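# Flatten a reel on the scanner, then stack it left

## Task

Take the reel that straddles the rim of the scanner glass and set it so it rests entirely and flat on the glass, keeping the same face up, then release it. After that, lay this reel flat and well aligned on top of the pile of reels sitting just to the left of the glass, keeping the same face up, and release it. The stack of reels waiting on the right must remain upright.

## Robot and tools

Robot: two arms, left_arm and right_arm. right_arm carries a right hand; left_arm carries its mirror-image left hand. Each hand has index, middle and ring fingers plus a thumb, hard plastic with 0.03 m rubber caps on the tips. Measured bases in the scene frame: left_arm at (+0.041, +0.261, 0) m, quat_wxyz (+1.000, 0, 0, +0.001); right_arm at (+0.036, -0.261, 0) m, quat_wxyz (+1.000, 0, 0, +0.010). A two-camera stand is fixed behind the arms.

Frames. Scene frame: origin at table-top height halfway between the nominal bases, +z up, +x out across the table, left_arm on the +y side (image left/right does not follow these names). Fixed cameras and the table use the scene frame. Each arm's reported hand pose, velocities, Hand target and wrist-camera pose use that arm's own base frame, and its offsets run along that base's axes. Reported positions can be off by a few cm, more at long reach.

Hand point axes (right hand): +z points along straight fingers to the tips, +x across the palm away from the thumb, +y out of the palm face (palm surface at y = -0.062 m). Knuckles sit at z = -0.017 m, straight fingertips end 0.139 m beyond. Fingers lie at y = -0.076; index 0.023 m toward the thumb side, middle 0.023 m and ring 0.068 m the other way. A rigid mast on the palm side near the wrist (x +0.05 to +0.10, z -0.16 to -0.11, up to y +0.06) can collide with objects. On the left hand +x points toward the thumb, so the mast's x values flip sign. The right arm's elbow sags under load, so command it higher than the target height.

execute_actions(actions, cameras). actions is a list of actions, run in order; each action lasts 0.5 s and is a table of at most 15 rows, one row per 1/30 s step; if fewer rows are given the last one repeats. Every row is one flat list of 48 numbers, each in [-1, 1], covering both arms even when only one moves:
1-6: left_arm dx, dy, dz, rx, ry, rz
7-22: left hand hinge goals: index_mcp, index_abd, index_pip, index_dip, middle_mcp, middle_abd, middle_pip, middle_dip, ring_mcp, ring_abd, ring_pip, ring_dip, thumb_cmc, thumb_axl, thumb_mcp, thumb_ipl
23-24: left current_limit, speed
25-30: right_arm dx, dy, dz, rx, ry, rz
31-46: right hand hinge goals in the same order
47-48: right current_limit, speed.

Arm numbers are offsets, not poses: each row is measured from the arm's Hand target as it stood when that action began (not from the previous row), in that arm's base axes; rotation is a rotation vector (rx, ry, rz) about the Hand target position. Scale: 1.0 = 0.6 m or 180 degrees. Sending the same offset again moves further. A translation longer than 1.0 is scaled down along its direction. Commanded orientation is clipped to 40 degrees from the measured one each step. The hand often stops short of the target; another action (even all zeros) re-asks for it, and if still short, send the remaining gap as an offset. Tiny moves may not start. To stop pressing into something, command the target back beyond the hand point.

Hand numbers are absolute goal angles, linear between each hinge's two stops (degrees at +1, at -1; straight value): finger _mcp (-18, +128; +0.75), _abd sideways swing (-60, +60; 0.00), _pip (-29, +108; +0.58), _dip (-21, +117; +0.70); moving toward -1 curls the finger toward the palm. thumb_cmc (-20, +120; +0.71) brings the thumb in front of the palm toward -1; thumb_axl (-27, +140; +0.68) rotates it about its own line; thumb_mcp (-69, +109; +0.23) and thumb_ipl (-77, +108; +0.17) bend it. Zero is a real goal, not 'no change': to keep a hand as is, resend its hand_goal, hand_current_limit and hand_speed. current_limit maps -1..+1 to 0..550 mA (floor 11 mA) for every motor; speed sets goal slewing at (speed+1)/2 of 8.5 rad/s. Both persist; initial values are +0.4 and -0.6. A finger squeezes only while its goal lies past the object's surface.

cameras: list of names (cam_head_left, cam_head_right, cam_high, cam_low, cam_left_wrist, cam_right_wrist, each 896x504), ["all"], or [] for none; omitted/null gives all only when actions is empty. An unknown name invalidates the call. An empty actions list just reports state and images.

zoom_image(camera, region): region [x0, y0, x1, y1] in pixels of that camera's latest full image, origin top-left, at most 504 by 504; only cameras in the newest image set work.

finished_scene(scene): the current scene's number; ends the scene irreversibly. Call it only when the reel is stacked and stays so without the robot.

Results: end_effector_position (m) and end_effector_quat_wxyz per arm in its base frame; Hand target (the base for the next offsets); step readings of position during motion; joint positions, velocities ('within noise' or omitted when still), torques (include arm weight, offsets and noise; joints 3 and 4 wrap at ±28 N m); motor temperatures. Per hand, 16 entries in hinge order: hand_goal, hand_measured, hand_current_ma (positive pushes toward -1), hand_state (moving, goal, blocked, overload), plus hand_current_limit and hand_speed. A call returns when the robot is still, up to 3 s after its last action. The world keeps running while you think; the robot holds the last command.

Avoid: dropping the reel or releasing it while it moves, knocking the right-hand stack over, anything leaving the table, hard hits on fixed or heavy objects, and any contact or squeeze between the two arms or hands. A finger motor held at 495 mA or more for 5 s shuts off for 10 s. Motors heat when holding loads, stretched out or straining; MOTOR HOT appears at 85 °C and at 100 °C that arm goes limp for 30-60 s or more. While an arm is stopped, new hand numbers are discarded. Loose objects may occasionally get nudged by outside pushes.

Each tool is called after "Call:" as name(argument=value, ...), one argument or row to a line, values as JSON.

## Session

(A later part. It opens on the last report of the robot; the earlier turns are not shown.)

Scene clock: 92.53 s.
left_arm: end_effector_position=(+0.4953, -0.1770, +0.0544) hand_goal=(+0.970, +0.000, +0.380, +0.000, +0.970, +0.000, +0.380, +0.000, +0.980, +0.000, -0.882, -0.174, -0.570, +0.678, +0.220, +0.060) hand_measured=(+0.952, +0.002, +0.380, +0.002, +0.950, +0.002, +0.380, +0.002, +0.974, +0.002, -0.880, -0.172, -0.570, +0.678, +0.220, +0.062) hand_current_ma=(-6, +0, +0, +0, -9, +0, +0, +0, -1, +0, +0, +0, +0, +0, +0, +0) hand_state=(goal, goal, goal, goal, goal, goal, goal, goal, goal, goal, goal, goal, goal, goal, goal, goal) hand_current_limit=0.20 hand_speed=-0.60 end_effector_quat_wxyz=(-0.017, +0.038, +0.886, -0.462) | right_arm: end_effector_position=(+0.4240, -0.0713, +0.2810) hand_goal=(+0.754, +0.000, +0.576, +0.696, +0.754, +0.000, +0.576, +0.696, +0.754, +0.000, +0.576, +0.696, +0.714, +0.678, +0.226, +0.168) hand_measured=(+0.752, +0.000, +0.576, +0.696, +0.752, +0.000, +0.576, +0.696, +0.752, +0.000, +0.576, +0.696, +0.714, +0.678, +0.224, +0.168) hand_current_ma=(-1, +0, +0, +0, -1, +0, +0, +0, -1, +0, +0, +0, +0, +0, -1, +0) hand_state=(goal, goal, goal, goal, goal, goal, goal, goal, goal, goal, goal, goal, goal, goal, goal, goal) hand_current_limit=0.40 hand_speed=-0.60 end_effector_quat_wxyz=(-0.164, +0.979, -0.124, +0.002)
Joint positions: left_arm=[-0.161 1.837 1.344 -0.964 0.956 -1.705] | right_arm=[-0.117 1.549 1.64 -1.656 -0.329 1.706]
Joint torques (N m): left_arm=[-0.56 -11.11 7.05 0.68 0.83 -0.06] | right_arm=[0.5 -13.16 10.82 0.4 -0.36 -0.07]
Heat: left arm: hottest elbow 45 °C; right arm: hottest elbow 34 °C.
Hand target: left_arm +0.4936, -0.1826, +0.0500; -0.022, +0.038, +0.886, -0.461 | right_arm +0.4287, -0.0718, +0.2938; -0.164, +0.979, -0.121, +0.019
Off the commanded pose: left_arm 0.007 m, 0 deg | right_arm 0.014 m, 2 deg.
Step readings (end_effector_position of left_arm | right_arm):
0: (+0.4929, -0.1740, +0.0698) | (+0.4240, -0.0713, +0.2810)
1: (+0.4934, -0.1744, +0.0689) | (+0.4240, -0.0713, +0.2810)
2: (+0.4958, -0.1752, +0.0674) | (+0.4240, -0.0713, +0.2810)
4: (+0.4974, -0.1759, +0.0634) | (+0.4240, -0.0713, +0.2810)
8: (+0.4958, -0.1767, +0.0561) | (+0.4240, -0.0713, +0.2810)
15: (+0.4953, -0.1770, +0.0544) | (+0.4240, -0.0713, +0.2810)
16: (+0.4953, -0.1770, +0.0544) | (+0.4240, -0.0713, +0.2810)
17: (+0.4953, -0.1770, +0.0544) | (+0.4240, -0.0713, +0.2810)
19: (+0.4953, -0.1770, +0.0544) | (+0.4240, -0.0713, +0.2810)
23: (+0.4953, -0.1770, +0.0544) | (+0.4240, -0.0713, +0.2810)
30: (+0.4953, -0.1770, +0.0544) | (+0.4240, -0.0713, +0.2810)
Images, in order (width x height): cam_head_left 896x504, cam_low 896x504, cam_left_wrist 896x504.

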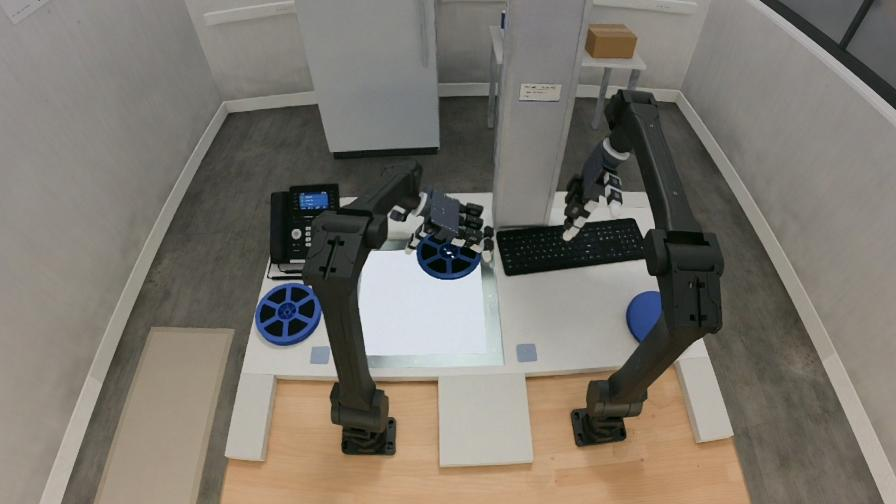

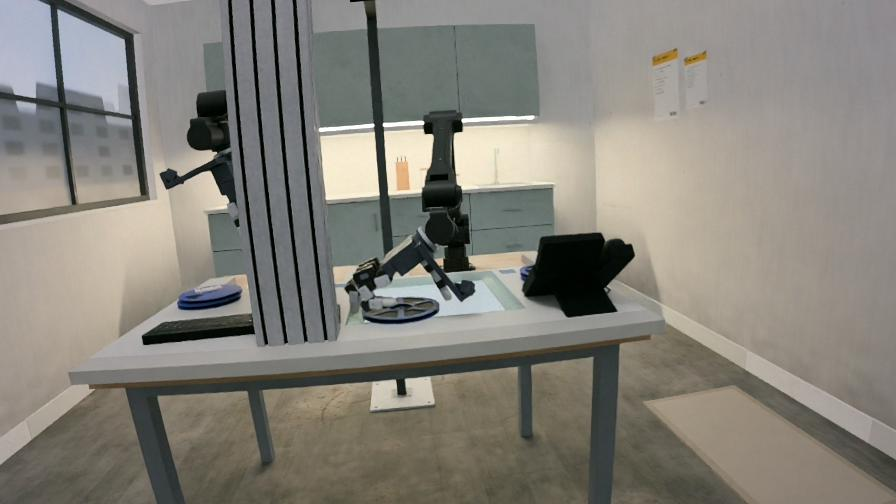

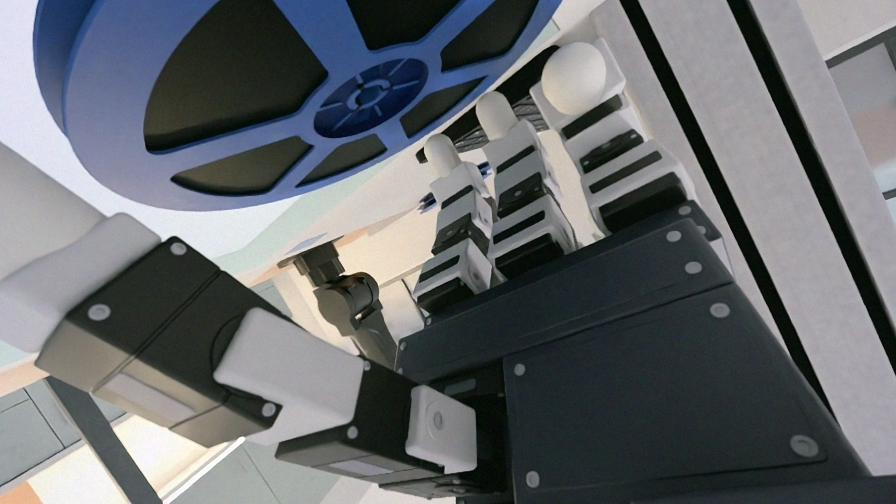

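Call:
execute_actions(
  actions=[
    [[0,0,-0.017,0,0,0,0.97,0,0.36,-0.05,0.97,0,0.36,-0.05,0.98,0,-0.883,-0.174,-0.571,0.677,0.18,0.059,0.1,-0.7,0,0,0,0,0,0,0.754,0,0.576,0.696,0.754,0,0.576,0.696,0.754,0,0.576,0.696,0.714,0.678,0.226,0.168,0.4,-0.6]],
    [[0,0,0,0,0,0,0.97,0,0.33,-0.12,0.97,0,0.33,-0.12,0.98,0,-0.883,-0.174,-0.571,0.677,0.12,0.059,0.1,-0.7,0,0,0,0,0,0,0.754,0,0.576,0.696,0.754,0,0.576,0.696,0.754,0,0.576,0.696,0.714,0.678,0.226,0.168,0.4,-0.6]],
  ],
  cameras=["cam_head_left","cam_low"],
)

Call:
zoom_image(
  camera="cam_head_left",
  region=[360, 170, 530, 300],
)

Call:
zoom_image(
  camera="cam_low",
  region=[330, 220, 510, 340],
)

Scene clock: 100.27 s.
left_arm: end_effector_position=(+0.4965, -0.1772, +0.0470) hand_goal=(+0.970, +0.000, +0.330, -0.120, +0.970, +0.000, +0.330, -0.120, +0.980, +0.000, -0.882, -0.174, -0.570, +0.678, +0.120, +0.060) hand_measured=(+0.956, +0.002, +0.336, -0.108, +0.962, +0.000, +0.338, -0.110, +0.974, +0.002, -0.880, -0.172, -0.570, +0.678, +0.142, +0.064) hand_current_ma=(-4, +0, +1, +3, -1, +0, +2, +2, -1, +0, +0, +0, +0, +0, +14, +1) hand_state=(goal, goal, goal, goal, goal, goal, goal, goal, goal, goal, goal, goal, goal, goal, blocked, goal) hand_current_limit=0.10 hand_speed=-0.70 end_effector_quat_wxyz=(-0.015, +0.039, +0.886, -0.462) | right_arm: end_effector_position=(+0.4240, -0.0713, +0.2810) hand_goal=(+0.754, +0.000, +0.576, +0.696, +0.754, +0.000, +0.576, +0.696, +0.754, +0.000, +0.576, +0.696, +0.714, +0.678, +0.226, +0.168) hand_measured=(+0.752, +0.000, +0.576, +0.696, +0.752, +0.000, +0.576, +0.696, +0.752, +0.000, +0.576, +0.696, +0.714, +0.678, +0.224, +0.168) hand_current_ma=(-1, +0, +0, +0, -1, +0, +0, +0, -1, +0, +0, +0, +0, +0, -1, +0) hand_state=(goal, goal, goal, goal, goal, goal, goal, goal, goal, goal, goal, goal, goal, goal, goal, goal) hand_current_limit=0.40 hand_speed=-0.60 end_effector_quat_wxyz=(-0.164, +0.979, -0.124, +0.002)
Joint positions: left_arm=[-0.161 1.846 1.336 -0.94 0.955 -1.706] | right_arm=[-0.117 1.549 1.64 -1.656 -0.329 1.706]
Joint torques (N m): left_arm=[-0.32 -11.16 6.82 0.75 0.83 -0.05] | right_arm=[0.5 -13.22 10.81 0.39 -0.36 -0.07]
Heat: left arm: hottest elbow 45 °C; right arm: hottest elbow 34 °C.
Hand target: left_arm +0.4937, -0.1826, +0.0398; -0.022, +0.038, +0.886, -0.461 | right_arm +0.4287, -0.0718, +0.2938; -0.164, +0.979, -0.121, +0.019
Off the commanded pose: left_arm 0.009 m, 1 deg | right_arm 0.014 m, 2 deg.
Step readings (end_effector_position of left_arm | right_arm):
0: (+0.4952, -0.1770, +0.0544) | (+0.4240, -0.0713, +0.2810)
1: (+0.4956, -0.1771, +0.0538) | (+0.4240, -0.0713, +0.2810)
2: (+0.4967, -0.1773, +0.0531) | (+0.4240, -0.0713, +0.2810)
4: (+0.4973, -0.1774, +0.0511) | (+0.4240, -0.0713, +0.2810)
8: (+0.4965, -0.1772, +0.0472) | (+0.4240, -0.0713, +0.2810)
15: (+0.4964, -0.1772, +0.0470) | (+0.4240, -0.0713, +0.2810)
16: (+0.4964, -0.1772, +0.0470) | (+0.4240, -0.0713, +0.2810)
17: (+0.4964, -0.1773, +0.0471) | (+0.4240, -0.0713, +0.2810)
19: (+0.4964, -0.1772, +0.0470) | (+0.4240, -0.0713, +0.2810)
23: (+0.4965, -0.1772, +0.0470) | (+0.4240, -0.0713, +0.2810)
30: (+0.4965, -0.1772, +0.0470) | (+0.4240, -0.0713, +0.2810)
Images, in order (width x height): cam_head_left 896x504, cam_low 896x504.

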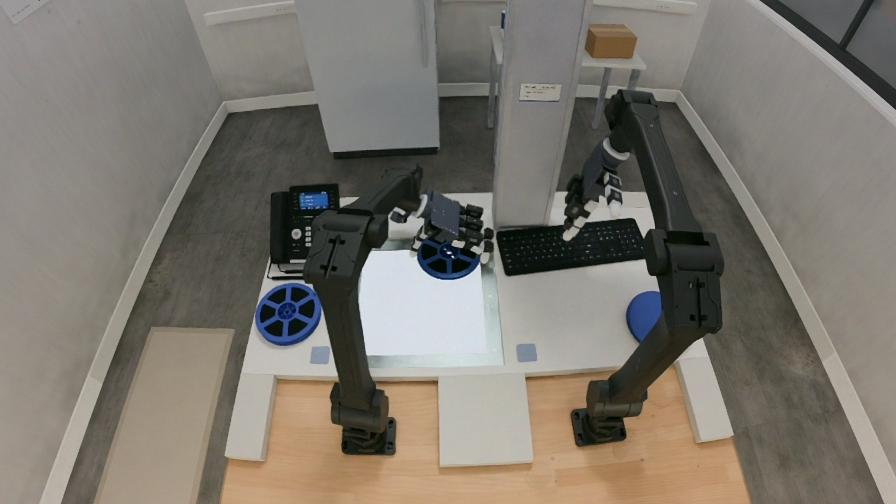

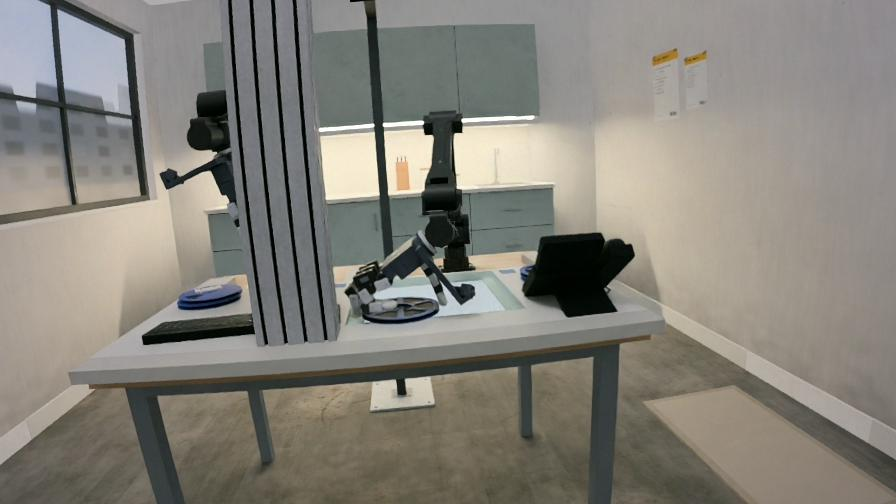

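Scaled by 2.965.

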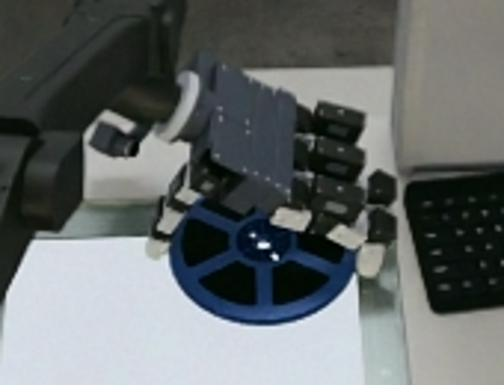

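Scaled by 2.800.

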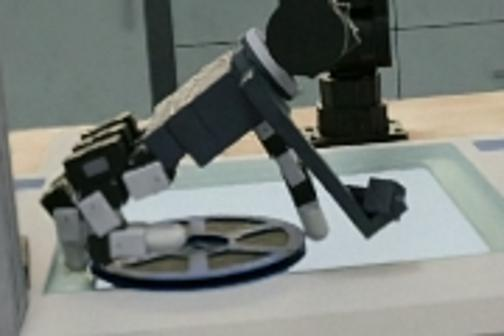

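Call:
execute_actions(
  actions=[
    [[0,0,0,0,0,0,0.96,0,0.28,-0.22,0.96,0,0.28,-0.22,0.98,0,-0.883,-0.174,-0.571,0.677,0.05,0.03,0.3,-0.7,0,0,0,0,0,0,0.754,0,0.576,0.696,0.754,0,0.576,0.696,0.754,0,0.576,0.696,0.714,0.678,0.226,0.168,0.4,-0.6]],
    [[0,0,0.005,0,0,0,0.96,0,0.23,-0.28,0.96,0,0.23,-0.28,0.98,0,-0.883,-0.174,-0.571,0.677,0,0,0.4,-0.7,0,0,0,0,0,0,0.754,0,0.576,0.696,0.754,0,0.576,0.696,0.754,0,0.576,0.696,0.714,0.678,0.226,0.168,0.4,-0.6]],
    [[0,0,0.04,0,0,0,0.96,0,0.23,-0.28,0.96,0,0.23,-0.28,0.98,0,-0.883,-0.174,-0.571,0.677,0,0,0.4,-0.7,0,0,0,0,0,0,0.754,0,0.576,0.696,0.754,0,0.576,0.696,0.754,0,0.576,0.696,0.714,0.678,0.226,0.168,0.4,-0.6]],
    [[-0.02,0,0.03,0,0,0,0.96,0,0.23,-0.28,0.96,0,0.23,-0.28,0.98,0,-0.883,-0.174,-0.571,0.677,0,0,0.4,-0.7,0,0,0,0,0,0,0.754,0,0.576,0.696,0.754,0,0.576,0.696,0.754,0,0.576,0.696,0.714,0.678,0.226,0.168,0.4,-0.6]],
  ],
  cameras=["cam_low","cam_high"],
)

Call:
zoom_image(
  camera="cam_low",
  region=[330, 220, 510, 340],
)

Scene clock: 108.60 s.
left_arm: end_effector_position=(+0.4829, -0.1759, +0.0731) hand_goal=(+0.960, +0.000, +0.230, -0.280, +0.960, +0.000, +0.230, -0.280, +0.980, +0.000, -0.882, -0.174, -0.570, +0.678, +0.000, +0.000) hand_measured=(+0.996, +0.000, +0.306, -0.222, +0.998, -0.002, +0.312, -0.224, +0.974, +0.002, -0.880, -0.172, -0.560, +0.678, +0.140, +0.064) hand_current_ma=(+28, +0, +95, +60, +28, +0, +110, +55, -1, +0, +0, +0, +2, +0, +385, +125) hand_state=(blocked, goal, blocked, blocked, blocked, goal, blocked, blocked, goal, goal, goal, goal, goal, goal, blocked, blocked) hand_current_limit=0.40 hand_speed=-0.70 end_effector_quat_wxyz=(-0.022, +0.036, +0.888, -0.459) | right_arm: end_effector_position=(+0.4240, -0.0713, +0.2810) hand_goal=(+0.754, +0.000, +0.576, +0.696, +0.754, +0.000, +0.576, +0.696, +0.754, +0.000, +0.576, +0.696, +0.714, +0.678, +0.226, +0.168) hand_measured=(+0.752, +0.000, +0.576, +0.696, +0.752, +0.000, +0.576, +0.696, +0.752, +0.000, +0.576, +0.696, +0.714, +0.678, +0.224, +0.168) hand_current_ma=(-1, +0, +0, +0, -1, +0, +0, +0, -1, +0, +0, +0, +0, +0, -1, +0) hand_state=(goal, goal, goal, goal, goal, goal, goal, goal, goal, goal, goal, goal, goal, goal, goal, goal) hand_current_limit=0.40 hand_speed=-0.60 end_effector_quat_wxyz=(-0.164, +0.979, -0.124, +0.002)
Joint positions: left_arm=[-0.164 1.792 1.334 -1.007 0.95 -1.709] | right_arm=[-0.117 1.549 1.64 -1.656 -0.329 1.706]
Joint torques (N m): left_arm=[-0.26 -12.75 8.05 -0.02 1.02 -0.09] | right_arm=[0.5 -13.27 10.8 0.39 -0.36 -0.07]
Heat: left arm: hottest elbow 44 °C; right arm: hottest elbow 34 °C.
Hand target: left_arm +0.4817, -0.1824, +0.0848; -0.021, +0.038, +0.886, -0.461 | right_arm +0.4287, -0.0718, +0.2938; -0.164, +0.979, -0.121, +0.019
Off the commanded pose: left_arm 0.014 m, 0 deg | right_arm 0.014 m, 2 deg.
Step readings (end_effector_position of left_arm | right_arm):
0: (+0.4965, -0.1772, +0.0470) | (+0.4240, -0.0713, +0.2810)
1: (+0.4965, -0.1772, +0.0470) | (+0.4240, -0.0713, +0.2810)
2: (+0.4966, -0.1771, +0.0470) | (+0.4240, -0.0713, +0.2810)
4: (+0.4967, -0.1774, +0.0469) | (+0.4240, -0.0713, +0.2810)
8: (+0.4967, -0.1774, +0.0468) | (+0.4240, -0.0713, +0.2810)
15: (+0.4967, -0.1774, +0.0468) | (+0.4240, -0.0713, +0.2810)
16: (+0.4967, -0.1774, +0.0468) | (+0.4240, -0.0713, +0.2810)
17: (+0.4967, -0.1774, +0.0468) | (+0.4240, -0.0713, +0.2810)
19: (+0.4967, -0.1776, +0.0468) | (+0.4240, -0.0713, +0.2810)
23: (+0.4967, -0.1776, +0.0468) | (+0.4240, -0.0713, +0.2810)
30: (+0.4967, -0.1776, +0.0468) | (+0.4240, -0.0713, +0.2810)
31: (+0.4954, -0.1774, +0.0468) | (+0.4240, -0.0713, +0.2810)
32: (+0.4927, -0.1769, +0.0469) | (+0.4240, -0.0713, +0.2810)
34: (+0.4892, -0.1763, +0.0472) | (+0.4240, -0.0713, +0.2810)
38: (+0.4875, -0.1760, +0.0474) | (+0.4240, -0.0713, +0.2810)
45: (+0.4872, -0.1760, +0.0475) | (+0.4240, -0.0713, +0.2810)
46: (+0.4867, -0.1759, +0.0486) | (+0.4240, -0.0713, +0.2810)
47: (+0.4851, -0.1758, +0.0499) | (+0.4240, -0.0713, +0.2810)
49: (+0.4825, -0.1758, +0.0560) | (+0.4240, -0.0713, +0.2810)
53: (+0.4829, -0.1758, +0.0694) | (+0.4240, -0.0713, +0.2810)
60: (+0.4829, -0.1759, +0.0731) | (+0.4240, -0.0713, +0.2810)
Images, in order (width x height): cam_high 896x504, cam_low 896x504.

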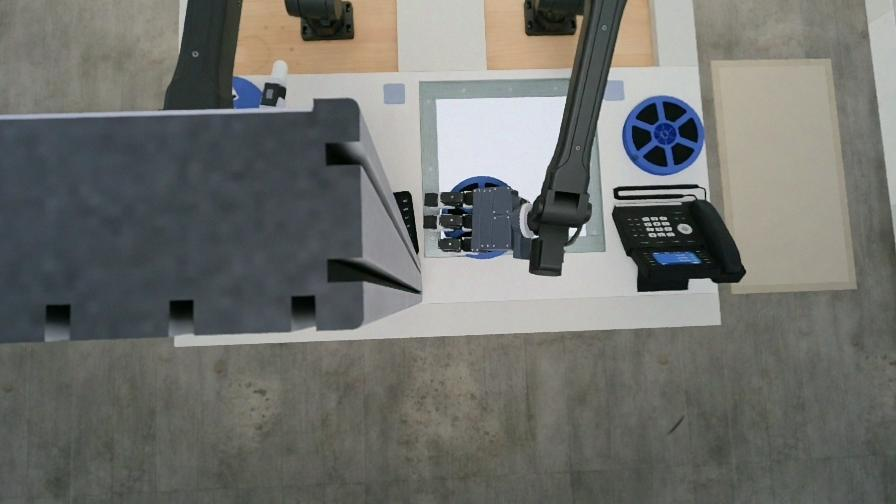

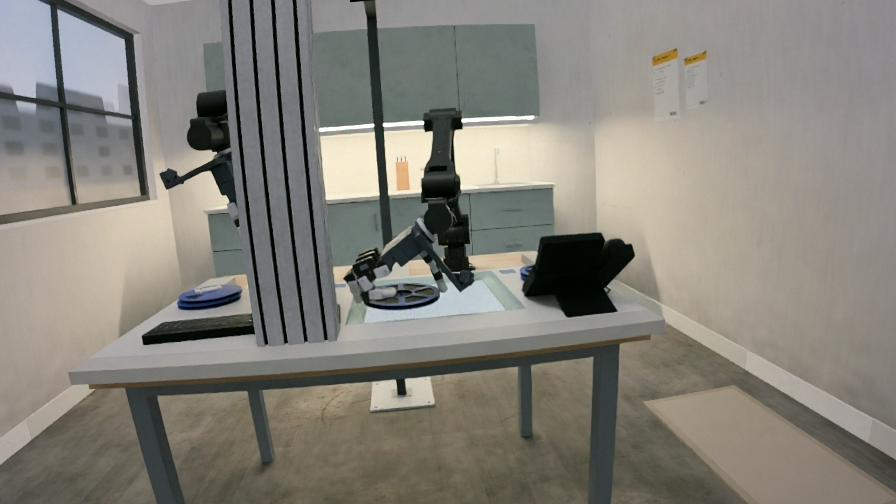

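Scaled by 2.800.

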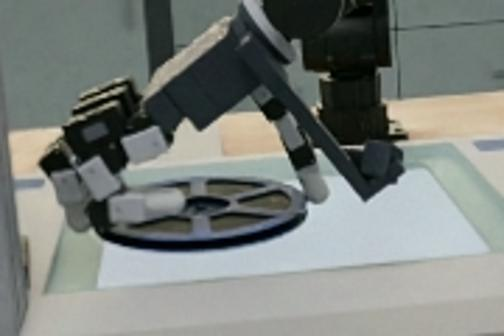

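Call:
execute_actions(
  actions=[
    [[-0.049,0.0117,0,0,0,0,0.96,0,0.23,-0.28,0.96,0,0.23,-0.28,0.98,0,-0.883,-0.174,-0.571,0.677,0,0,0.4,-0.7,0,0,0,0,0,0,0.754,0,0.576,0.696,0.754,0,0.576,0.696,0.754,0,0.576,0.696,0.714,0.678,0.226,0.168,0.4,-0.6]],
    [[-0.049,0.0117,-0.02,0,0,0,0.96,0,0.23,-0.28,0.96,0,0.23,-0.28,0.98,0,-0.883,-0.174,-0.571,0.677,0,0,0.4,-0.7,0,0,0,0,0,0,0.754,0,0.576,0.696,0.754,0,0.576,0.696,0.754,0,0.576,0.696,0.714,0.678,0.226,0.168,0.4,-0.6]],
    [[-0.049,0.0117,-0.02,0,0,0,0.96,0,0.23,-0.28,0.96,0,0.23,-0.28,0.98,0,-0.883,-0.174,-0.571,0.677,0,0,0.4,-0.7,0,0,0,0,0,0,0.754,0,0.576,0.696,0.754,0,0.576,0.696,0.754,0,0.576,0.696,0.714,0.678,0.226,0.168,0.4,-0.6]],
    [[0,0,-0.02,0,0,0,0.96,0,0.23,-0.28,0.96,0,0.23,-0.28,0.98,0,-0.883,-0.174,-0.571,0.677,0,0,0.4,-0.7,0,0,0,0,0,0,0.754,0,0.576,0.696,0.754,0,0.576,0.696,0.754,0,0.576,0.696,0.714,0.678,0.226,0.168,0.4,-0.6]],
  ],
  cameras=["cam_low","cam_high"],
)

Call:
zoom_image(
  camera="cam_low",
  region=[330, 220, 510, 340],
)

Scene clock: 119.30 s.
left_arm: end_effector_position=(+0.3910, -0.1615, +0.0476) hand_goal=(+0.960, +0.000, +0.230, -0.280, +0.960, +0.000, +0.230, -0.280, +0.980, +0.000, -0.882, -0.174, -0.570, +0.678, +0.000, +0.000) hand_measured=(+0.998, -0.002, +0.304, -0.224, +0.998, -0.006, +0.308, -0.224, +0.974, +0.002, -0.880, -0.172, -0.558, +0.678, +0.140, +0.064) hand_current_ma=(+28, +0, +92, +55, +28, -1, +103, +55, -1, +0, +0, +0, +3, +0, +385, +125) hand_state=(blocked, goal, blocked, blocked, blocked, goal, blocked, blocked, goal, goal, goal, goal, goal, goal, blocked, blocked) hand_current_limit=0.40 hand_speed=-0.70 end_effector_quat_wxyz=(-0.027, +0.037, +0.887, -0.459) | right_arm: end_effector_position=(+0.4240, -0.0713, +0.2810) hand_goal=(+0.754, +0.000, +0.576, +0.696, +0.754, +0.000, +0.576, +0.696, +0.754, +0.000, +0.576, +0.696, +0.714, +0.678, +0.226, +0.168) hand_measured=(+0.752, +0.000, +0.576, +0.696, +0.752, +0.000, +0.576, +0.696, +0.752, +0.000, +0.576, +0.696, +0.714, +0.678, +0.224, +0.168) hand_current_ma=(-1, +0, +0, +0, -1, +0, +0, +0, -1, +0, +0, +0, +0, +0, -1, +0) hand_state=(goal, goal, goal, goal, goal, goal, goal, goal, goal, goal, goal, goal, goal, goal, goal, goal) hand_current_limit=0.40 hand_speed=-0.60 end_effector_quat_wxyz=(-0.164, +0.979, -0.124, +0.002)
Joint positions: left_arm=[-0.166 1.619 1.022 -0.882 0.952 -1.7] | right_arm=[-0.117 1.549 1.64 -1.656 -0.329 1.706]
Joint torques (N m): left_arm=[0.56 -8.59 6.6 0.58 1.01 0.01] | right_arm=[0.5 -13.22 10.82 0.39 -0.36 -0.07]
Heat: left arm: hottest elbow 44 °C; right arm: hottest elbow 34 °C.
Hand target: left_arm +0.3935, -0.1615, +0.0488; -0.021, +0.038, +0.886, -0.461 | right_arm +0.4287, -0.0718, +0.2938; -0.164, +0.979, -0.121, +0.019
Off the commanded pose: left_arm 0.003 m, 1 deg | right_arm 0.014 m, 2 deg.
Step readings (end_effector_position of left_arm | right_arm):
0: (+0.4829, -0.1759, +0.0731) | (+0.4240, -0.0713, +0.2810)
1: (+0.4799, -0.1756, +0.0720) | (+0.4240, -0.0713, +0.2810)
2: (+0.4747, -0.1746, +0.0708) | (+0.4240, -0.0713, +0.2810)
4: (+0.4590, -0.1720, +0.0690) | (+0.4240, -0.0713, +0.2810)
8: (+0.4478, -0.1707, +0.0694) | (+0.4240, -0.0713, +0.2810)
15: (+0.4479, -0.1708, +0.0701) | (+0.4240, -0.0713, +0.2810)
16: (+0.4456, -0.1706, +0.0686) | (+0.4240, -0.0713, +0.2810)
17: (+0.4421, -0.1701, +0.0666) | (+0.4240, -0.0713, +0.2810)
19: (+0.4275, -0.1674, +0.0629) | (+0.4240, -0.0713, +0.2810)
23: (+0.4139, -0.1653, +0.0593) | (+0.4240, -0.0713, +0.2810)
30: (+0.4152, -0.1655, +0.0593) | (+0.4240, -0.0713, +0.2810)
31: (+0.4130, -0.1654, +0.0578) | (+0.4240, -0.0713, +0.2810)
32: (+0.4101, -0.1649, +0.0559) | (+0.4240, -0.0713, +0.2810)
34: (+0.3966, -0.1624, +0.0523) | (+0.4240, -0.0713, +0.2810)
38: (+0.3831, -0.1601, +0.0491) | (+0.4240, -0.0713, +0.2810)
45: (+0.3847, -0.1604, +0.0490) | (+0.4240, -0.0713, +0.2810)
46: (+0.3853, -0.1605, +0.0488) | (+0.4240, -0.0713, +0.2810)
47: (+0.3871, -0.1608, +0.0482) | (+0.4240, -0.0713, +0.2810)
49: (+0.3894, -0.1612, +0.0477) | (+0.4240, -0.0713, +0.2810)
53: (+0.3909, -0.1614, +0.0476) | (+0.4240, -0.0713, +0.2810)
60: (+0.3910, -0.1615, +0.0476) | (+0.4240, -0.0713, +0.2810)
Images, in order (width x height): cam_high 896x504, cam_low 896x504.

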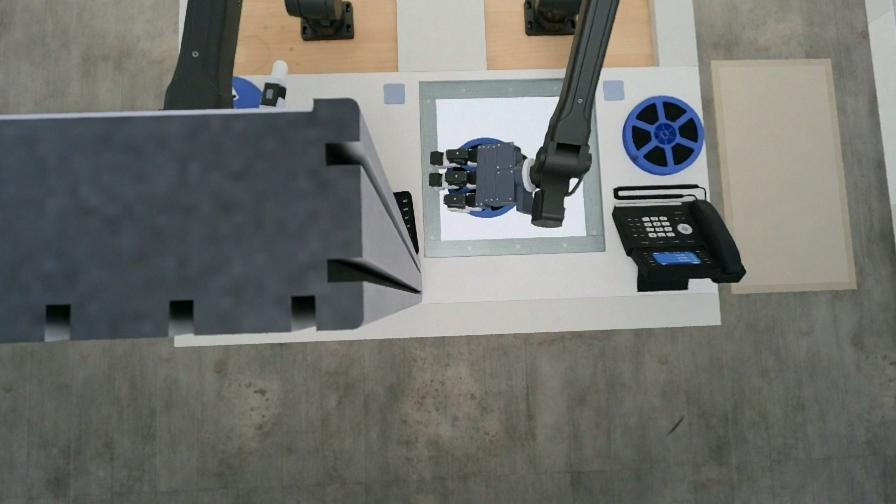

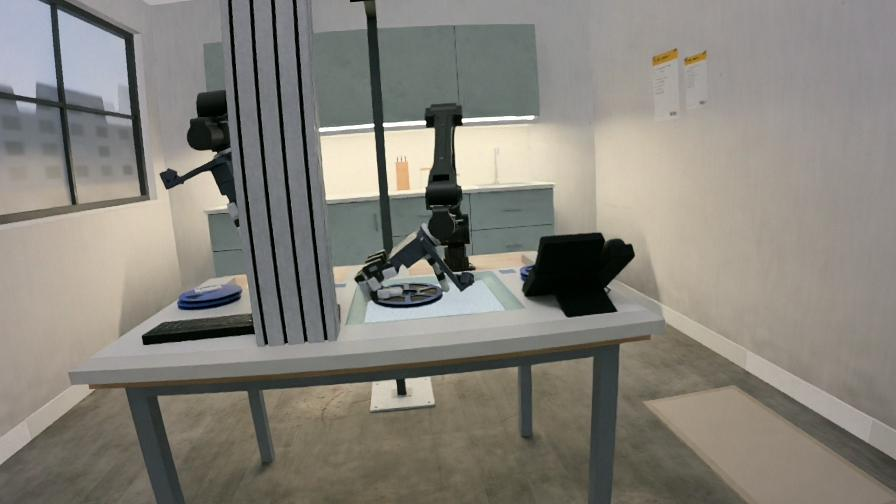

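Scaled by 2.800.

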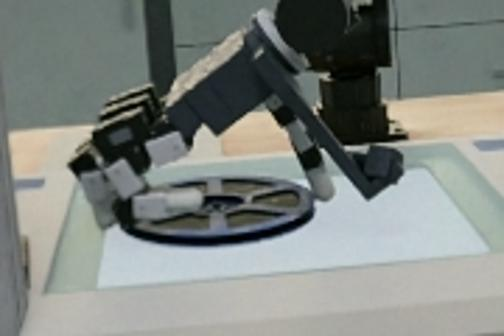

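Call:
execute_actions(
  actions=[
    [[0,0,-0.012,0,0,0,0.96,0,0.23,-0.28,0.96,0,0.23,-0.28,0.98,0,-0.883,-0.174,-0.571,0.677,0,0,0.4,-0.7,0,0,0,0,0,0,0.754,0,0.576,0.696,0.754,0,0.576,0.696,0.754,0,0.576,0.696,0.714,0.678,0.226,0.168,0.4,-0.6]],
    [[0,0,-0.006,0,0,0,0.96,0,0.23,-0.28,0.96,0,0.23,-0.28,0.98,0,-0.883,-0.174,-0.571,0.677,0,0,0.4,-0.7,0,0,0,0,0,0,0.754,0,0.576,0.696,0.754,0,0.576,0.696,0.754,0,0.576,0.696,0.714,0.678,0.226,0.168,0.4,-0.6]],
  ],
  cameras=["cam_low"],
)

Call:
zoom_image(
  camera="cam_low",
  region=[330, 220, 510, 340],
)

Scene clock: 123.97 s.
left_arm: end_effector_position=(+0.3932, -0.1618, +0.0442) hand_goal=(+0.960, +0.000, +0.230, -0.280, +0.960, +0.000, +0.230, -0.280, +0.980, +0.000, -0.882, -0.174, -0.570, +0.678, +0.000, +0.000) hand_measured=(+0.998, -0.002, +0.304, -0.224, +0.998, -0.006, +0.308, -0.232, +0.974, +0.002, -0.880, -0.172, -0.552, +0.678, +0.140, +0.064) hand_current_ma=(+28, +0, +92, +55, +28, -1, +103, +42, -1, +0, +0, +0, +6, +0, +385, +125) hand_state=(blocked, goal, blocked, blocked, blocked, goal, blocked, blocked, goal, goal, goal, goal, goal, goal, blocked, blocked) hand_current_limit=0.40 hand_speed=-0.70 end_effector_quat_wxyz=(-0.020, +0.041, +0.887, -0.460) | right_arm: end_effector_position=(+0.4240, -0.0713, +0.2810) hand_goal=(+0.754, +0.000, +0.576, +0.696, +0.754, +0.000, +0.576, +0.696, +0.754, +0.000, +0.576, +0.696, +0.714, +0.678, +0.226, +0.168) hand_measured=(+0.752, +0.000, +0.576, +0.696, +0.752, +0.000, +0.576, +0.696, +0.752, +0.000, +0.576, +0.696, +0.714, +0.678, +0.224, +0.168) hand_current_ma=(-1, +0, +0, +0, -1, +0, +0, +0, -1, +0, +0, +0, +0, +0, -1, +0) hand_state=(goal, goal, goal, goal, goal, goal, goal, goal, goal, goal, goal, goal, goal, goal, goal, goal) hand_current_limit=0.40 hand_speed=-0.60 end_effector_quat_wxyz=(-0.164, +0.979, -0.124, +0.002)
Joint positions: left_arm=[-0.166 1.62 1.013 -0.856 0.952 -1.7] | right_arm=[-0.117 1.549 1.64 -1.656 -0.329 1.706]
Joint torques (N m): left_arm=[0.91 -7.41 6.42 0.68 1 0.02] | right_arm=[0.5 -13.27 10.82 0.39 -0.36 -0.07]
Heat: left arm: hottest elbow 44 °C; right arm: hottest elbow 34 °C.
Hand target: left_arm +0.3935, -0.1614, +0.0381; -0.022, +0.038, +0.886, -0.461 | right_arm +0.4287, -0.0718, +0.2938; -0.164, +0.979, -0.121, +0.019
Off the commanded pose: left_arm 0.006 m, 0 deg | right_arm 0.014 m, 2 deg.
Step readings (end_effector_position of left_arm | right_arm):
0: (+0.3910, -0.1615, +0.0476) | (+0.4240, -0.0713, +0.2810)
1: (+0.3911, -0.1615, +0.0472) | (+0.4240, -0.0713, +0.2810)
2: (+0.3919, -0.1616, +0.0466) | (+0.4240, -0.0713, +0.2810)
4: (+0.3919, -0.1616, +0.0451) | (+0.4240, -0.0713, +0.2810)
8: (+0.3921, -0.1616, +0.0447) | (+0.4240, -0.0713, +0.2810)
15: (+0.3921, -0.1616, +0.0447) | (+0.4240, -0.0713, +0.2810)
16: (+0.3923, -0.1617, +0.0447) | (+0.4240, -0.0713, +0.2810)
17: (+0.3927, -0.1617, +0.0445) | (+0.4240, -0.0713, +0.2810)
19: (+0.3930, -0.1618, +0.0442) | (+0.4240, -0.0713, +0.2810)
23: (+0.3932, -0.1618, +0.0442) | (+0.4240, -0.0713, +0.2810)
30: (+0.3932, -0.1618, +0.0442) | (+0.4240, -0.0713, +0.2810)
Images, in order (width x height): cam_low 896x504.

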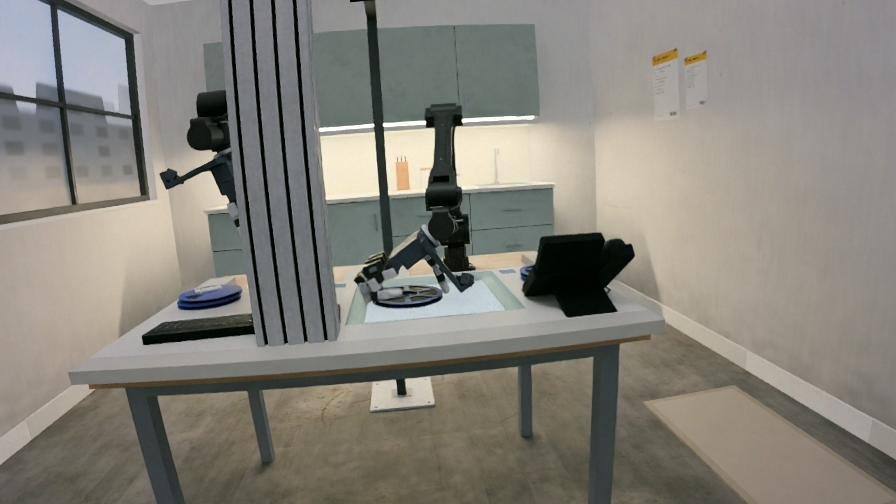

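Scaled by 2.800.

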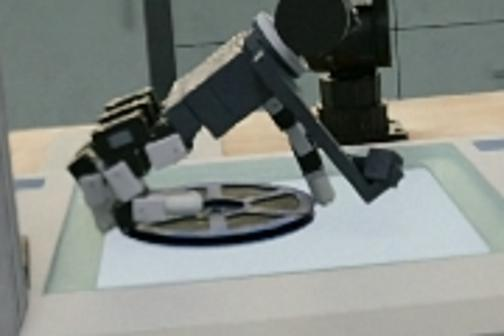

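Call:
execute_actions(
  actions=[
    [[0,0,0.005,0,0,0,0.96,0,0.27,-0.25,0.96,0,0.27,-0.25,0.98,0,-0.883,-0.174,-0.571,0.677,0.06,0.04,0.4,-0.7,0,0,0,0,0,0,0.754,0,0.576,0.696,0.754,0,0.576,0.696,0.754,0,0.576,0.696,0.714,0.678,0.226,0.168,0.4,-0.6]],
    [[0,0,0.003,0,0,0,0.97,0,0.33,-0.18,0.97,0,0.33,-0.18,0.98,0,-0.883,-0.174,-0.571,0.677,0.15,0.07,0.4,-0.8,0,0,0,0,0,0,0.754,0,0.576,0.696,0.754,0,0.576,0.696,0.754,0,0.576,0.696,0.714,0.678,0.226,0.168,0.4,-0.6]],
    [[0,0,0.01,0,0,0,0.98,0,0.45,0.1,0.98,0,0.45,0.1,0.98,0,-0.883,-0.174,-0.571,0.677,0.28,0.07,0.4,-0.7,0,0,0,0,0,0,0.754,0,0.576,0.696,0.754,0,0.576,0.696,0.754,0,0.576,0.696,0.714,0.678,0.226,0.168,0.4,-0.6]],
  ],
  cameras=["cam_low","cam_high","cam_head_left"],
)

Call:
zoom_image(
  camera="cam_low",
  region=[330, 220, 510, 340],
)

Call:
zoom_image(
  camera="cam_head_left",
  region=[350, 200, 520, 330],
)

Scene clock: 133.07 s.
left_arm: end_effector_position=(+0.3919, -0.1621, +0.0445) hand_goal=(+0.980, +0.000, +0.450, +0.100, +0.980, +0.000, +0.450, +0.100, +0.980, +0.000, -0.882, -0.174, -0.570, +0.678, +0.280, +0.070) hand_measured=(+0.966, -0.002, +0.444, +0.098, +0.970, -0.004, +0.442, +0.096, +0.974, +0.002, -0.880, -0.172, -0.568, +0.678, +0.272, +0.072) hand_current_ma=(-4, +0, -1, +0, -2, +0, -1, +0, -1, +0, +0, +0, +0, +0, -2, +0) hand_state=(goal, goal, goal, goal, goal, goal, goal, goal, goal, goal, goal, goal, goal, goal, goal, goal) hand_current_limit=0.40 hand_speed=-0.70 end_effector_quat_wxyz=(-0.023, +0.040, +0.886, -0.460) | right_arm: end_effector_position=(+0.4240, -0.0713, +0.2810) hand_goal=(+0.754, +0.000, +0.576, +0.696, +0.754, +0.000, +0.576, +0.696, +0.754, +0.000, +0.576, +0.696, +0.714, +0.678, +0.226, +0.168) hand_measured=(+0.752, +0.000, +0.576, +0.696, +0.752, +0.000, +0.576, +0.696, +0.752, +0.000, +0.576, +0.696, +0.714, +0.678, +0.224, +0.168) hand_current_ma=(-1, +0, +0, +0, -1, +0, +0, +0, -1, +0, +0, +0, +0, +0, -1, +0) hand_state=(goal, goal, goal, goal, goal, goal, goal, goal, goal, goal, goal, goal, goal, goal, goal, goal) hand_current_limit=0.40 hand_speed=-0.60 end_effector_quat_wxyz=(-0.164, +0.979, -0.124, +0.002)
Joint positions: left_arm=[-0.166 1.62 1.013 -0.861 0.955 -1.7] | right_arm=[-0.117 1.549 1.64 -1.656 -0.329 1.706]
Joint torques (N m): left_arm=[0.73 -8.59 7.32 -0.23 0.88 0.03] | right_arm=[0.5 -13.22 10.81 0.39 -0.36 -0.06]
Heat: left arm: hottest elbow 44 °C; right arm: hottest elbow 34 °C.
Hand target: left_arm +0.3935, -0.1614, +0.0489; -0.021, +0.038, +0.886, -0.461 | right_arm +0.4287, -0.0718, +0.2938; -0.164, +0.979, -0.121, +0.019
Off the commanded pose: left_arm 0.005 m, 0 deg | right_arm 0.014 m, 2 deg.
Step readings (end_effector_position of left_arm | right_arm):
0: (+0.3932, -0.1618, +0.0442) | (+0.4240, -0.0713, +0.2810)
1: (+0.3932, -0.1619, +0.0443) | (+0.4240, -0.0713, +0.2810)
2: (+0.3932, -0.1619, +0.0443) | (+0.4240, -0.0713, +0.2810)
4: (+0.3932, -0.1619, +0.0443) | (+0.4240, -0.0713, +0.2810)
8: (+0.3932, -0.1619, +0.0443) | (+0.4240, -0.0713, +0.2810)
15: (+0.3932, -0.1619, +0.0443) | (+0.4240, -0.0713, +0.2810)
16: (+0.3932, -0.1619, +0.0443) | (+0.4240, -0.0713, +0.2810)
17: (+0.3932, -0.1619, +0.0443) | (+0.4240, -0.0713, +0.2810)
19: (+0.3932, -0.1619, +0.0443) | (+0.4240, -0.0713, +0.2810)
23: (+0.3931, -0.1623, +0.0445) | (+0.4240, -0.0713, +0.2810)
30: (+0.3931, -0.1623, +0.0445) | (+0.4240, -0.0713, +0.2810)
31: (+0.3929, -0.1622, +0.0445) | (+0.4240, -0.0713, +0.2810)
32: (+0.3925, -0.1622, +0.0445) | (+0.4240, -0.0713, +0.2810)
34: (+0.3921, -0.1621, +0.0445) | (+0.4240, -0.0713, +0.2810)
38: (+0.3919, -0.1621, +0.0445) | (+0.4240, -0.0713, +0.2810)
45: (+0.3919, -0.1621, +0.0445) | (+0.4240, -0.0713, +0.2810)
Images, in order (width x height): cam_head_left 896x504, cam_high 896x504, cam_low 896x504.

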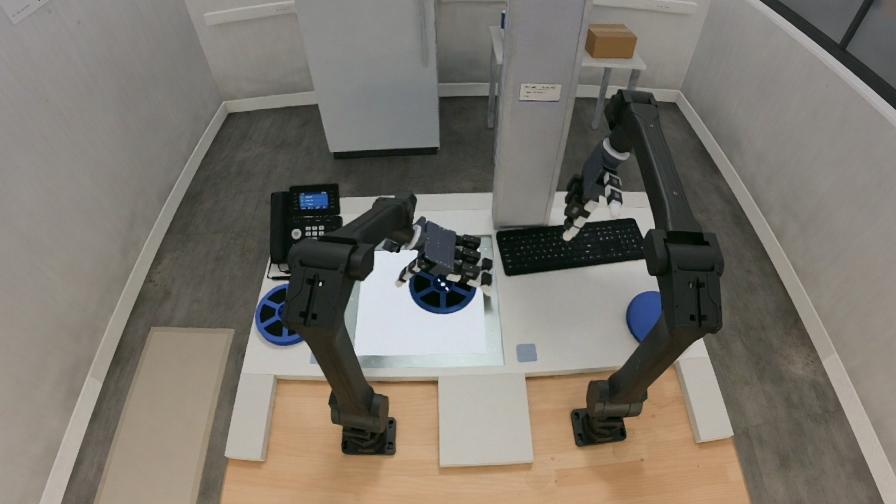

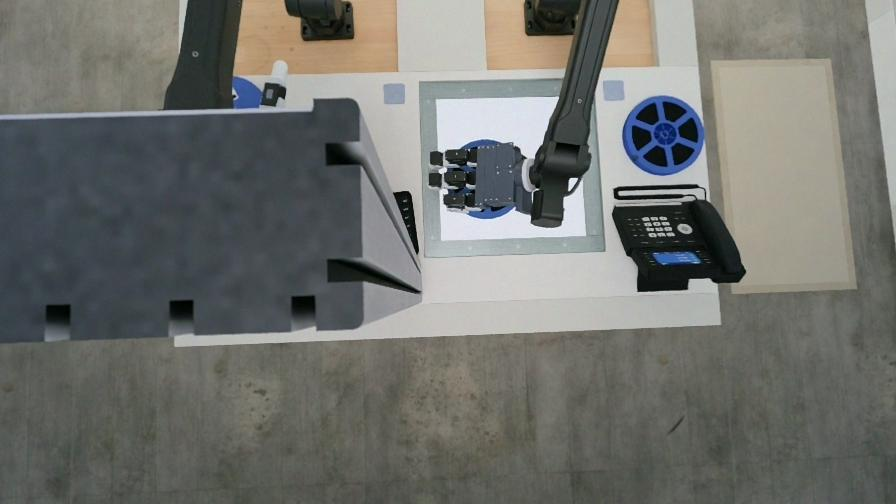

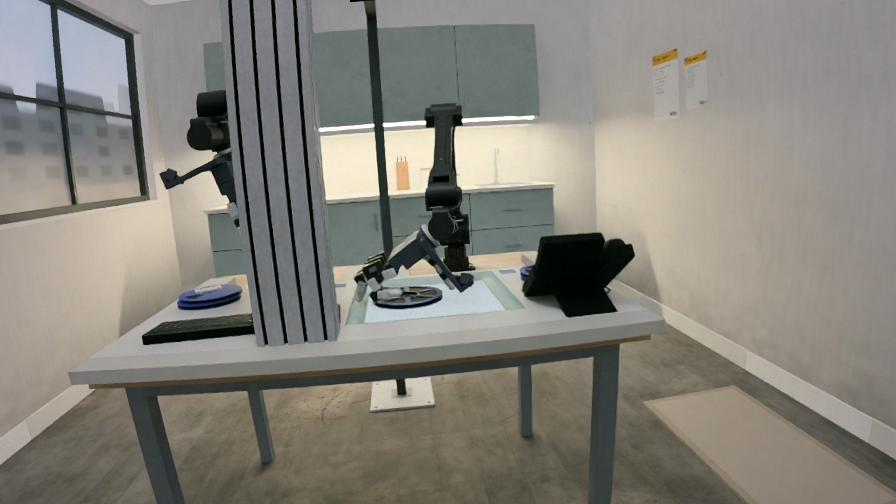

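Scaled by 2.800.

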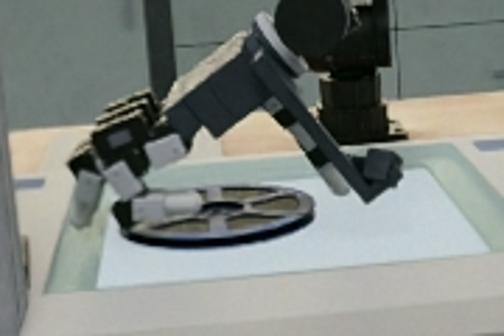

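Scaled by 2.965.

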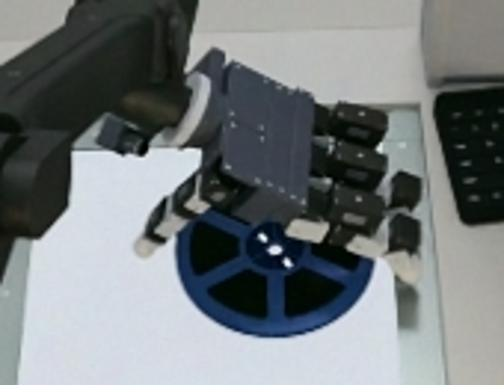

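Call:
execute_actions(
  actions=[
    [[0,0,0.035,0,0,0,0.98,0,0.45,0.1,0.98,0,0.45,0.1,0.98,0,-0.883,-0.174,-0.571,0.677,0.28,0.07,0.4,-0.7,0,0,0,0,0,0,0.754,0,0.576,0.696,0.754,0,0.576,0.696,0.754,0,0.576,0.696,0.714,0.678,0.226,0.168,0.4,-0.6]],
    [[0.003,0,-0.025,0,0,0,0.98,0,0.45,0.1,0.98,0,0.45,0.1,0.98,0,-0.883,-0.174,-0.571,0.677,0.28,0.07,0.4,-0.7,0,0,0,0,0,0,0.754,0,0.576,0.696,0.754,0,0.576,0.696,0.754,0,0.576,0.696,0.714,0.678,0.226,0.168,0.4,-0.6]],
    [[0,0,-0.022,0,0,0,0.97,0,0.38,-0.03,0.97,0,0.38,-0.03,0.98,0,-0.883,-0.174,-0.571,0.677,0.2,0.059,0.2,-0.7,0,0,0,0,0,0,0.754,0,0.576,0.696,0.754,0,0.576,0.696,0.754,0,0.576,0.696,0.714,0.678,0.226,0.168,0.4,-0.6]],
    [[0,0,0,0,0,0,0.97,0,0.33,-0.12,0.97,0,0.33,-0.12,0.98,0,-0.883,-0.174,-0.571,0.677,0.12,0.059,0.1,-0.7,0,0,0,0,0,0,0.754,0,0.576,0.696,0.754,0,0.576,0.696,0.754,0,0.576,0.696,0.714,0.678,0.226,0.168,0.4,-0.6]],
  ],
  cameras=["cam_low","cam_head_left"],
)

Call:
zoom_image(
  camera="cam_low",
  region=[330, 220, 510, 340],
)

Call:
zoom_image(
  camera="cam_head_left",
  region=[350, 200, 520, 330],
)

Scene clock: 144.83 s.
left_arm: end_effector_position=(+0.3904, -0.1623, +0.0435) hand_goal=(+0.970, +0.000, +0.330, -0.120, +0.970, +0.000, +0.330, -0.120, +0.980, +0.000, -0.882, -0.174, -0.570, +0.678, +0.120, +0.060) hand_measured=(+0.962, -0.002, +0.332, -0.116, +0.974, +0.000, +0.348, -0.106, +0.974, +0.002, -0.880, -0.172, -0.570, +0.678, +0.152, +0.066) hand_current_ma=(-1, +0, +0, +0, +0, +0, +6, +4, -1, +0, +0, +0, +0, +0, +32, +1) hand_state=(goal, goal, goal, goal, goal, goal, goal, goal, goal, goal, goal, goal, goal, goal, blocked, goal) hand_current_limit=0.10 hand_speed=-0.70 end_effector_quat_wxyz=(-0.026, +0.038, +0.886, -0.461) | right_arm: end_effector_position=(+0.4240, -0.0713, +0.2810) hand_goal=(+0.754, +0.000, +0.576, +0.696, +0.754, +0.000, +0.576, +0.696, +0.754, +0.000, +0.576, +0.696, +0.714, +0.678, +0.226, +0.168) hand_measured=(+0.752, +0.000, +0.576, +0.696, +0.752, +0.000, +0.576, +0.696, +0.752, +0.000, +0.576, +0.696, +0.714, +0.678, +0.224, +0.168) hand_current_ma=(-1, +0, +0, +0, -1, +0, +0, +0, -1, +0, +0, +0, +0, +0, -1, +0) hand_state=(goal, goal, goal, goal, goal, goal, goal, goal, goal, goal, goal, goal, goal, goal, goal, goal) hand_current_limit=0.40 hand_speed=-0.60 end_effector_quat_wxyz=(-0.164, +0.979, -0.124, +0.002)
Joint positions: left_arm=[-0.166 1.624 1.013 -0.866 0.958 -1.7] | right_arm=[-0.117 1.549 1.64 -1.656 -0.329 1.706]
Joint torques (N m): left_arm=[0.56 -7.71 7.08 0.62 0.79 0.06] | right_arm=[0.5 -13.22 10.81 0.4 -0.37 -0.07]
Heat: left arm: hottest elbow 44 °C; right arm: hottest elbow 35 °C.
Hand target: left_arm +0.3953, -0.1614, +0.0416; -0.021, +0.038, +0.886, -0.461 | right_arm +0.4287, -0.0718, +0.2938; -0.164, +0.979, -0.121, +0.019
Off the commanded pose: left_arm 0.005 m, 1 deg | right_arm 0.014 m, 2 deg.
Step readings (end_effector_position of left_arm | right_arm):
0: (+0.3919, -0.1621, +0.0445) | (+0.4240, -0.0713, +0.2810)
1: (+0.3902, -0.1618, +0.0449) | (+0.4240, -0.0713, +0.2810)
2: (+0.3867, -0.1612, +0.0460) | (+0.4240, -0.0713, +0.2810)
4: (+0.3819, -0.1604, +0.0491) | (+0.4240, -0.0713, +0.2810)
8: (+0.3804, -0.1601, +0.0542) | (+0.4240, -0.0713, +0.2810)
15: (+0.3801, -0.1601, +0.0548) | (+0.4240, -0.0713, +0.2810)
16: (+0.3805, -0.1601, +0.0546) | (+0.4240, -0.0713, +0.2810)
17: (+0.3818, -0.1604, +0.0544) | (+0.4240, -0.0713, +0.2810)
19: (+0.3834, -0.1606, +0.0540) | (+0.4240, -0.0713, +0.2810)
23: (+0.3839, -0.1607, +0.0532) | (+0.4240, -0.0713, +0.2810)
30: (+0.3840, -0.1607, +0.0532) | (+0.4240, -0.0713, +0.2810)
31: (+0.3849, -0.1610, +0.0528) | (+0.4240, -0.0713, +0.2810)
32: (+0.3873, -0.1614, +0.0518) | (+0.4240, -0.0713, +0.2810)
34: (+0.3902, -0.1619, +0.0487) | (+0.4240, -0.0713, +0.2810)
38: (+0.3904, -0.1621, +0.0434) | (+0.4240, -0.0713, +0.2810)
45: (+0.3903, -0.1622, +0.0434) | (+0.4240, -0.0713, +0.2810)
46: (+0.3903, -0.1622, +0.0434) | (+0.4240, -0.0713, +0.2810)
47: (+0.3903, -0.1623, +0.0435) | (+0.4240, -0.0713, +0.2810)
49: (+0.3904, -0.1623, +0.0435) | (+0.4240, -0.0713, +0.2810)
53: (+0.3904, -0.1623, +0.0435) | (+0.4240, -0.0713, +0.2810)
60: (+0.3904, -0.1623, +0.0435) | (+0.4240, -0.0713, +0.2810)
Images, in order (width x height): cam_head_left 896x504, cam_low 896x504.

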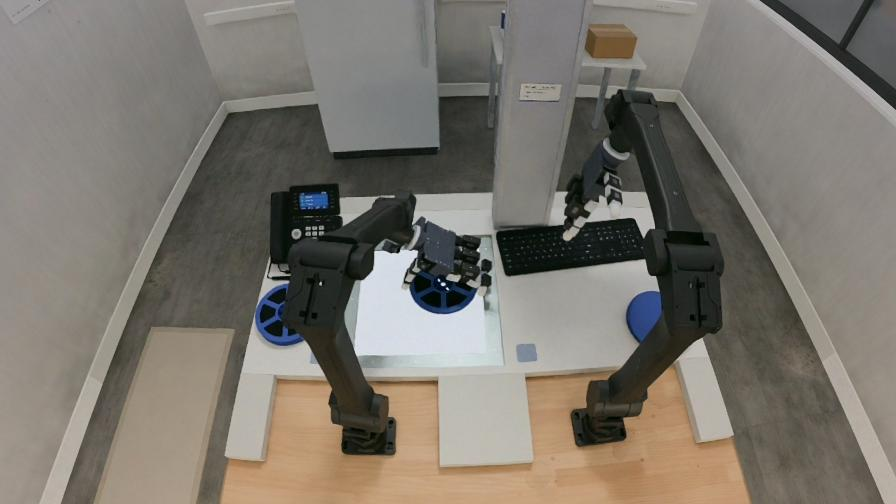

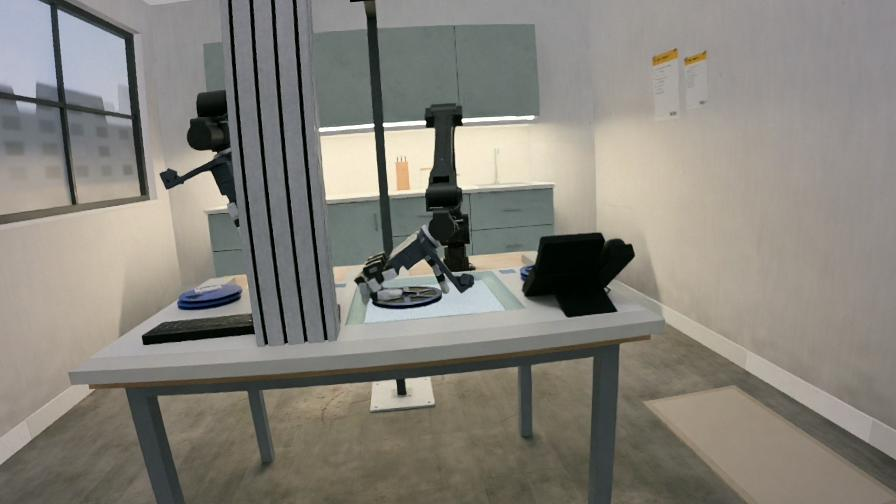

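Scaled by 2.800.

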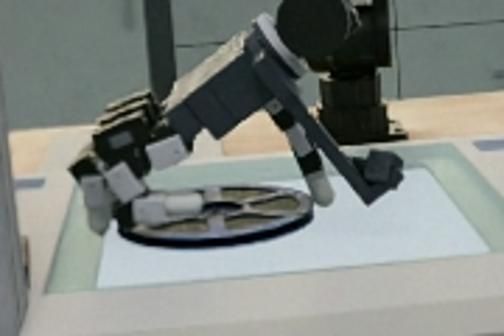

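Scaled by 2.965.

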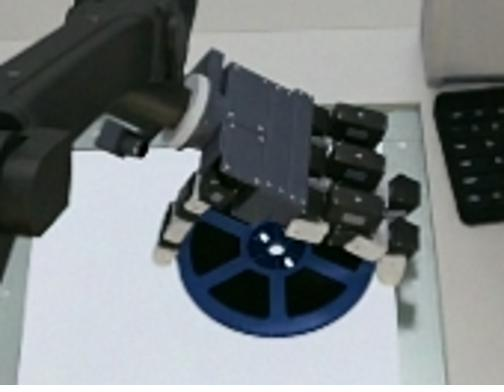

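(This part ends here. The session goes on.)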